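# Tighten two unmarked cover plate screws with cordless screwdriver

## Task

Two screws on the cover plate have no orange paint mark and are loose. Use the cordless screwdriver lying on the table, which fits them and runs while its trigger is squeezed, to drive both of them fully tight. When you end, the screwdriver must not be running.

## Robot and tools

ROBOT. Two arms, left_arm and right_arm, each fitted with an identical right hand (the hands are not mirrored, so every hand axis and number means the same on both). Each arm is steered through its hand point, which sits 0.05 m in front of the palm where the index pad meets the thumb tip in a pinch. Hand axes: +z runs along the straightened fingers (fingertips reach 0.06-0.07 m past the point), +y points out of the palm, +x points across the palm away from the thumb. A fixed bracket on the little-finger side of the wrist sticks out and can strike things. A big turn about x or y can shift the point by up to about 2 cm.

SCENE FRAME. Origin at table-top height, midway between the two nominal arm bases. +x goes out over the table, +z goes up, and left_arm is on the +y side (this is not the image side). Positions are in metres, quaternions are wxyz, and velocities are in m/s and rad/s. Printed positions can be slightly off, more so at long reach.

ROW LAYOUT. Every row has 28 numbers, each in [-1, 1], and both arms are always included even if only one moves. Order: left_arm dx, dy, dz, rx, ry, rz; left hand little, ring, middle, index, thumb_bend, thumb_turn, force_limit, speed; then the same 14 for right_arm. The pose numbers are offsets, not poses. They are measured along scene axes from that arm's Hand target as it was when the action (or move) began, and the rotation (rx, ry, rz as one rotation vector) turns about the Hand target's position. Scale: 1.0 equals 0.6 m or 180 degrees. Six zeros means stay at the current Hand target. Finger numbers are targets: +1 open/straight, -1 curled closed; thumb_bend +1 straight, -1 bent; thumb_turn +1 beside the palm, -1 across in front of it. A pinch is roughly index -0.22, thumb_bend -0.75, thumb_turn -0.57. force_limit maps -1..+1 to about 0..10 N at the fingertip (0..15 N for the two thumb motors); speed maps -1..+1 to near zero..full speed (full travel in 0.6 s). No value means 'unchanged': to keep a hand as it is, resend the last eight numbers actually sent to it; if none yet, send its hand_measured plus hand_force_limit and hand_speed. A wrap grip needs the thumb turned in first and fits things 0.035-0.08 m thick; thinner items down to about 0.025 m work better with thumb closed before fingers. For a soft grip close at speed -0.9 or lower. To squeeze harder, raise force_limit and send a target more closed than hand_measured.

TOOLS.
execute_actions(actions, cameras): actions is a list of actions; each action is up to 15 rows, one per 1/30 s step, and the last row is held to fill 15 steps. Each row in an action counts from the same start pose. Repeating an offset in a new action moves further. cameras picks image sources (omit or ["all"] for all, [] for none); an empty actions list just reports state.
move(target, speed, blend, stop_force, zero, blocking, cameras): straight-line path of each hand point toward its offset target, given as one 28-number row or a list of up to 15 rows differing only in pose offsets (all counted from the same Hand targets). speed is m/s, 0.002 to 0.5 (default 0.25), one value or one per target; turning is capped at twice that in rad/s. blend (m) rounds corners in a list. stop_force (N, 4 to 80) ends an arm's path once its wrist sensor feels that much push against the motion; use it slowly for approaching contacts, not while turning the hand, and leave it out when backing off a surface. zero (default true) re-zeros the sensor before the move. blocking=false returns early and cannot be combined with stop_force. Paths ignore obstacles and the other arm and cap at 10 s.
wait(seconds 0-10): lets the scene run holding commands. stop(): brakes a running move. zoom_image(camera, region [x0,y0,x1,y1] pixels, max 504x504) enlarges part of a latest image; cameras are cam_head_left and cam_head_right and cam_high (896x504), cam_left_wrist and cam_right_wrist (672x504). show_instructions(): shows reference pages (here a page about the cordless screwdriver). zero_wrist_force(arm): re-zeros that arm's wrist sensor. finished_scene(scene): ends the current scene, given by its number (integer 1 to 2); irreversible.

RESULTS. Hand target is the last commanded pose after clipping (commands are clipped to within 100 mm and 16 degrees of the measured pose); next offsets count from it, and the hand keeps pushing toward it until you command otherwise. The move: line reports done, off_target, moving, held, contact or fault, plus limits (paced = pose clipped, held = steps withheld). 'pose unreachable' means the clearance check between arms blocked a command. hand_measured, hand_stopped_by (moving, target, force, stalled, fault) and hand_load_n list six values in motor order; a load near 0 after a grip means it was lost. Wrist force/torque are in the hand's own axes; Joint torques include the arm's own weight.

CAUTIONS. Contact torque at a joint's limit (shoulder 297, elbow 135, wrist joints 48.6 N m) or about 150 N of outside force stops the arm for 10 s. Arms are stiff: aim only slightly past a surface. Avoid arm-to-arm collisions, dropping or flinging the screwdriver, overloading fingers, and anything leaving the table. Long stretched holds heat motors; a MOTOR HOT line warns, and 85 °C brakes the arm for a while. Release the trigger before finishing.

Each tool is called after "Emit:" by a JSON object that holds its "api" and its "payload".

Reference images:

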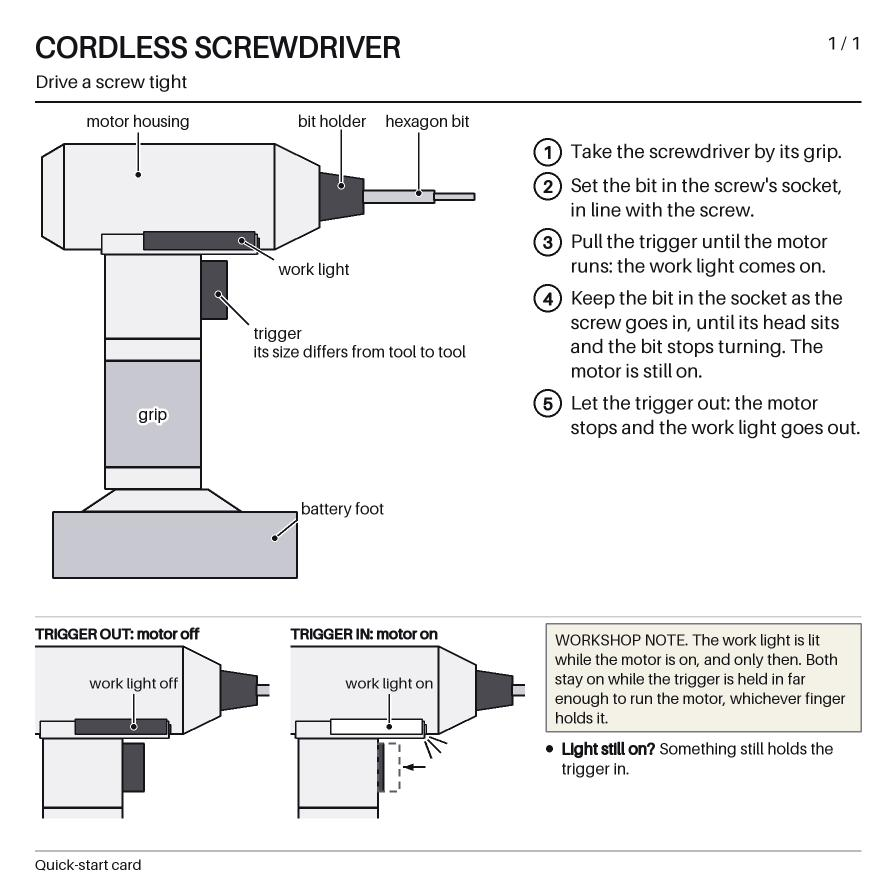

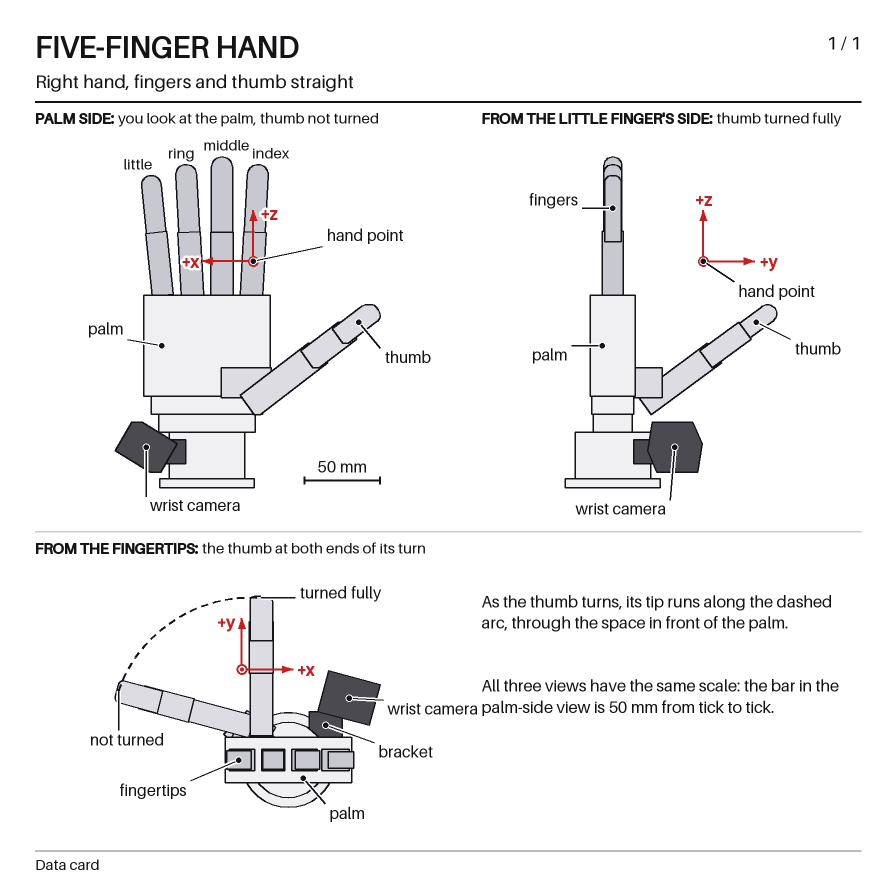

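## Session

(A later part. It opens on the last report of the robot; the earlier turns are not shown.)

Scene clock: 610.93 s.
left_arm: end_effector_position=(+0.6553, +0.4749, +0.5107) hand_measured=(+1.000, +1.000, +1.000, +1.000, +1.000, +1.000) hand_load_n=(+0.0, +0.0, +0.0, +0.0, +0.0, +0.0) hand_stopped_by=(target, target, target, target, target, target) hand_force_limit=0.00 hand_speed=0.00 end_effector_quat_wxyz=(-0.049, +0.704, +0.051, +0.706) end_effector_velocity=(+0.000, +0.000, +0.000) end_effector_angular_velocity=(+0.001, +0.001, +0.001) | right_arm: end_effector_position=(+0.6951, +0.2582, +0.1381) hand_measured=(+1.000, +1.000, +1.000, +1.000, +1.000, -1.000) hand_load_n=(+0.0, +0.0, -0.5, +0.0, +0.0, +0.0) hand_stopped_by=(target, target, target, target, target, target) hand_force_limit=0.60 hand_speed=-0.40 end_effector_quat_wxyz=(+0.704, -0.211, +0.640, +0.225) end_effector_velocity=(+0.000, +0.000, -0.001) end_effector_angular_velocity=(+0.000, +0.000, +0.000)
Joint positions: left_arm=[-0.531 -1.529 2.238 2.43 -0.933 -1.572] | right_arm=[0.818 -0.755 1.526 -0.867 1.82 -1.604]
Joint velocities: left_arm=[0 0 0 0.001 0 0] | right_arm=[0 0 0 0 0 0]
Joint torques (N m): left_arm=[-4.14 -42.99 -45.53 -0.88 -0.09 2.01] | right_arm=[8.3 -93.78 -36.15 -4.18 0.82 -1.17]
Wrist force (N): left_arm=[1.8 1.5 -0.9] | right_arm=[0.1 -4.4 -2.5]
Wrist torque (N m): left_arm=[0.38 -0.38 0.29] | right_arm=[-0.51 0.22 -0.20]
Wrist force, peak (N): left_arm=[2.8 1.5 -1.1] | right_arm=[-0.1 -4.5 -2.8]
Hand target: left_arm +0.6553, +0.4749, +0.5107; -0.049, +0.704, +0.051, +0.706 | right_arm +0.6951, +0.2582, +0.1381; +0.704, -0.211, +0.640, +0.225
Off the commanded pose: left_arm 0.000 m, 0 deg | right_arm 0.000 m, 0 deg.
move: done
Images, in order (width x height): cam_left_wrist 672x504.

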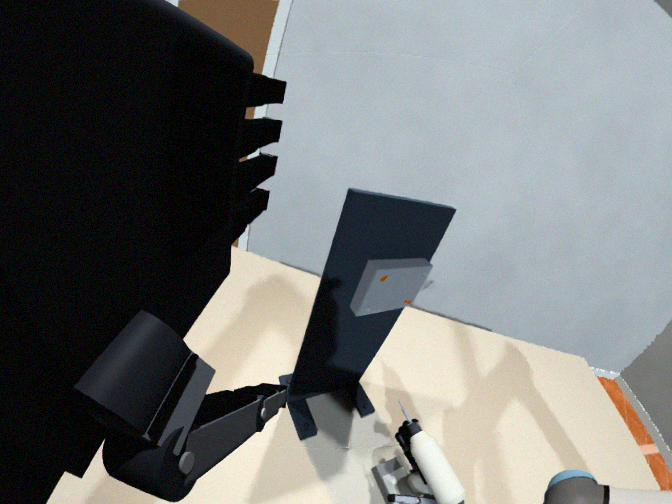

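Emit:
{"api": "move", "payload": {"target": [[0,0,0,0,0,0,1,1,1,1,1,1,0,0,0.0039,-0.0054,0,0,0,0,1,1,1,1,1,-1,0.6,-0.4],[0,0,0,0,0,0,1,1,1,1,1,1,0,0,-0.0401,-0.0374,-0.005,0,0,0,1,1,1,1,1,-1,0.6,-0.4]], "speed": 0.03, "cameras": ["cam_left_wrist"]}}

Emit:
{"api": "zoom_image", "payload": {"camera": "cam_left_wrist", "region": [340, 380, 500, 504]}}

Scene clock: 612.83 s.
left_arm: end_effector_position=(+0.6553, +0.4749, +0.5107) hand_measured=(+1.000, +1.000, +1.000, +1.000, +1.000, +1.000) hand_load_n=(+0.0, +0.0, +0.0, +0.0, -0.5, +0.0) hand_stopped_by=(target, target, target, target, target, target) hand_force_limit=0.00 hand_speed=0.00 end_effector_quat_wxyz=(-0.049, +0.704, +0.051, +0.706) end_effector_velocity=(+0.000, +0.000, +0.000) end_effector_angular_velocity=(-0.001, +0.000, -0.001) | right_arm: end_effector_position=(+0.6709, +0.2357, +0.1352) hand_measured=(+1.000, +1.000, +1.000, +1.000, +1.000, -1.000) hand_load_n=(+0.0, +0.0, +0.0, +0.0, +0.0, -0.5) hand_stopped_by=(target, target, target, target, target, target) hand_force_limit=0.60 hand_speed=-0.40 end_effector_quat_wxyz=(+0.704, -0.211, +0.639, +0.225) end_effector_velocity=(+0.001, +0.001, +0.001) end_effector_angular_velocity=(+0.001, -0.001, +0.000)
Joint positions: left_arm=[-0.531 -1.529 2.238 2.43 -0.933 -1.572] | right_arm=[0.823 -0.788 1.603 -0.911 1.825 -1.605]
Joint velocities: left_arm=[0 0 0 0 0 0] | right_arm=[0 0.002 -0.004 0.001 0 0]
Joint torques (N m): left_arm=[-2.16 -46.05 -44.42 -0.96 0.05 2.23] | right_arm=[0.74 -84.47 -35.89 -0.44 0.29 -2.17]
Wrist force (N): left_arm=[2.4 1.5 -1.2] | right_arm=[-0.5 -3.4 -2.5]
Wrist torque (N m): left_arm=[0.40 -0.46 0.31] | right_arm=[-0.53 0.29 -0.26]
Wrist force, peak (N): left_arm=[2.7 1.7 -0.8] | right_arm=[0.4 -4.7 -2.4]
Hand target: left_arm +0.6553, +0.4749, +0.5107; -0.049, +0.704, +0.051, +0.706 | right_arm +0.6710, +0.2357, +0.1351; +0.704, -0.211, +0.640, +0.225
Off the commanded pose: left_arm 0.000 m, 0 deg | right_arm 0.000 m, 0 deg.
move: done
Images, in order (width x height): cam_left_wrist 672x504.

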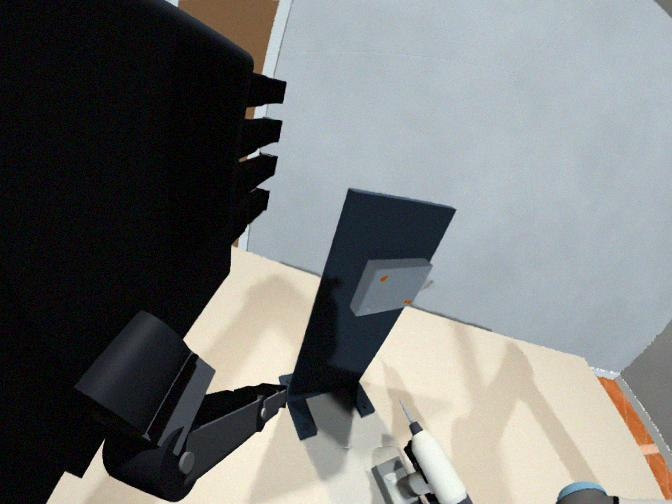

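Scaled by 3.150 from the camera's 672x504 image, which has a finer 960x720 frame.

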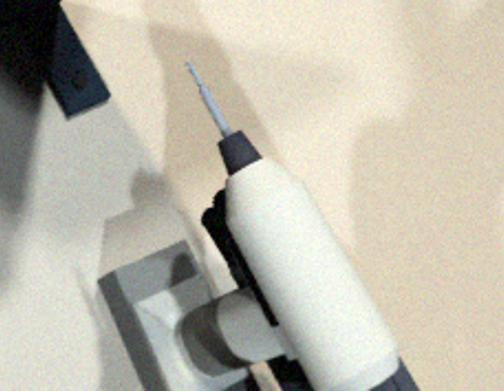

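Emit:
{"api": "move", "payload": {"target": [0,0,0,0,0,0,1,1,1,1,1,1,0,0,-0.22,-0.16,-0.012,0,0,0,1,1,1,1,1,-1,0.6,-0.4], "speed": 0.06, "cameras": ["cam_left_wrist","cam_head_left","cam_right_wrist"]}}

Emit:
{"api": "zoom_image", "payload": {"camera": "cam_left_wrist", "region": [340, 380, 500, 504]}}

Emit:
{"api": "zoom_image", "payload": {"camera": "cam_head_left", "region": [270, 80, 470, 290]}}

Scene clock: 616.07 s.
left_arm: end_effector_position=(+0.6553, +0.4749, +0.5107) hand_measured=(+1.000, +1.000, +1.000, +1.000, +1.000, +1.000) hand_load_n=(+0.0, +0.0, +0.0, +0.0, +0.0, +0.0) hand_stopped_by=(target, target, target, target, target, target) hand_force_limit=0.00 hand_speed=0.00 end_effector_quat_wxyz=(-0.049, +0.704, +0.051, +0.706) end_effector_velocity=(+0.000, +0.001, +0.000) end_effector_angular_velocity=(+0.000, +0.000, +0.001) | right_arm: end_effector_position=(+0.5389, +0.1396, +0.1278) hand_measured=(+1.000, +1.000, +1.000, +1.000, +1.000, -1.000) hand_load_n=(+0.0, +0.0, +0.0, +0.0, +0.0, -0.5) hand_stopped_by=(target, target, target, target, target, target) hand_force_limit=0.60 hand_speed=-0.40 end_effector_quat_wxyz=(+0.704, -0.211, +0.639, +0.225) end_effector_velocity=(+0.001, +0.001, -0.001) end_effector_angular_velocity=(-0.001, +0.001, +0.000)
Joint positions: left_arm=[-0.531 -1.529 2.238 2.43 -0.933 -1.572] | right_arm=[0.883 -0.929 1.925 -1.093 1.884 -1.611]
Joint velocities: left_arm=[0 0 0 0 0.001 0] | right_arm=[-0.001 0.002 -0.003 0.003 -0.001 0]
Joint torques (N m): left_arm=[-0.38 -43.29 -46.46 -0.59 0.14 1.89] | right_arm=[-15.01 -72.96 -31.52 0.65 -1.23 -1.8]
Wrist force (N): left_arm=[2.4 1.4 -0.8] | right_arm=[0.0 -3.2 -2.5]
Wrist torque (N m): left_arm=[0.36 -0.48 0.32] | right_arm=[-0.51 0.23 -0.22]
Wrist force, peak (N): left_arm=[2.8 1.4 -1.2] | right_arm=[0.0 -2.9 -3.2]
Hand target: left_arm +0.6553, +0.4749, +0.5107; -0.049, +0.704, +0.051, +0.706 | right_arm +0.5391, +0.1395, +0.1277; +0.704, -0.211, +0.640, +0.225
Off the commanded pose: left_arm 0.000 m, 0 deg | right_arm 0.000 m, 0 deg.
move: done
Images, in order (width x height): cam_head_left 896x504, cam_left_wrist 672x504, cam_right_wrist 672x504.

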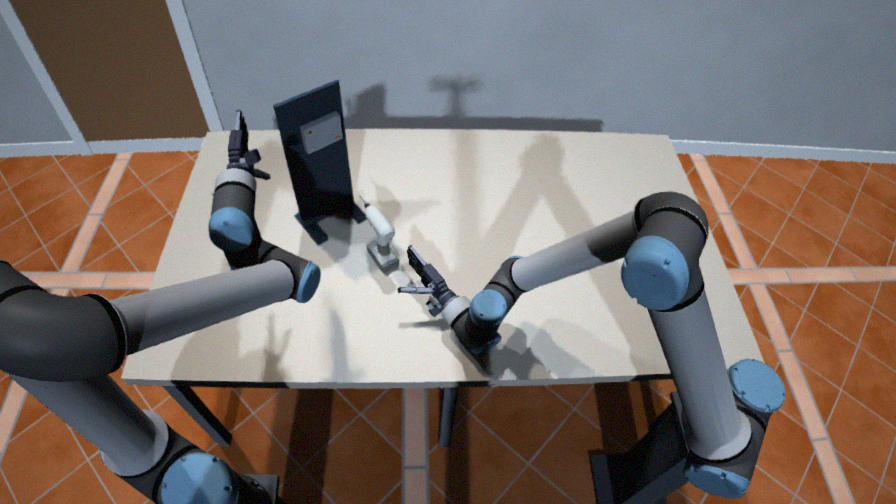

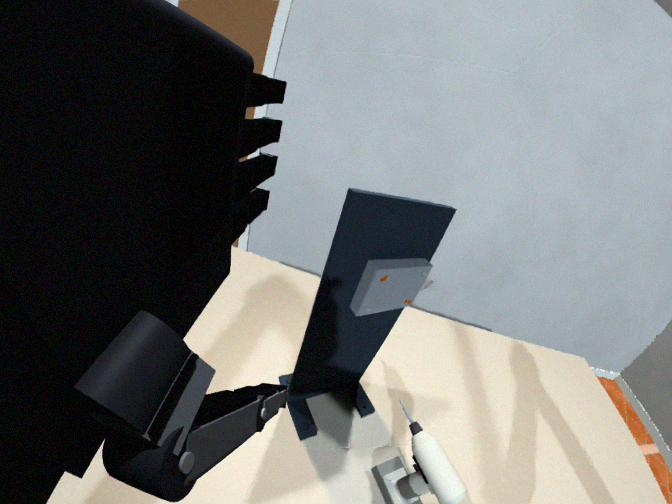

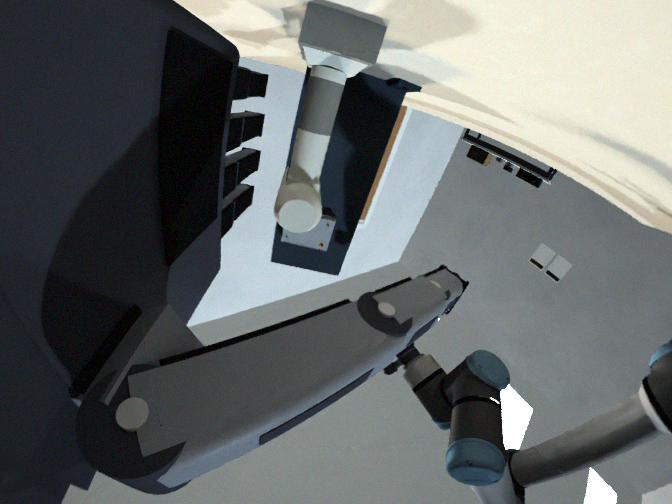

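Scaled by 3.150 from the camera's 672x504 image, which has a finer 960x720 frame.

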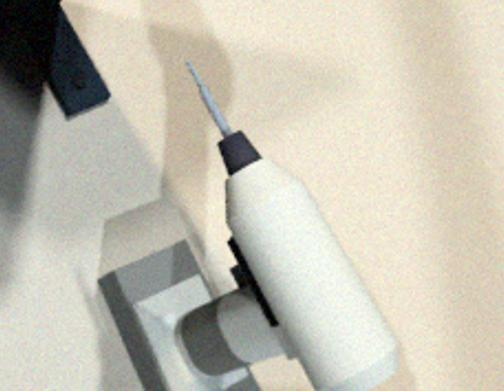

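Scaled by 2.400.

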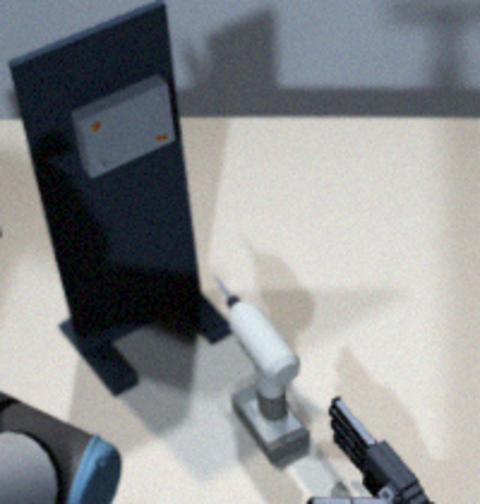

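Emit:
{"api": "finished_scene", "payload": {"scene": 1}}

The scene is finished: the task was done.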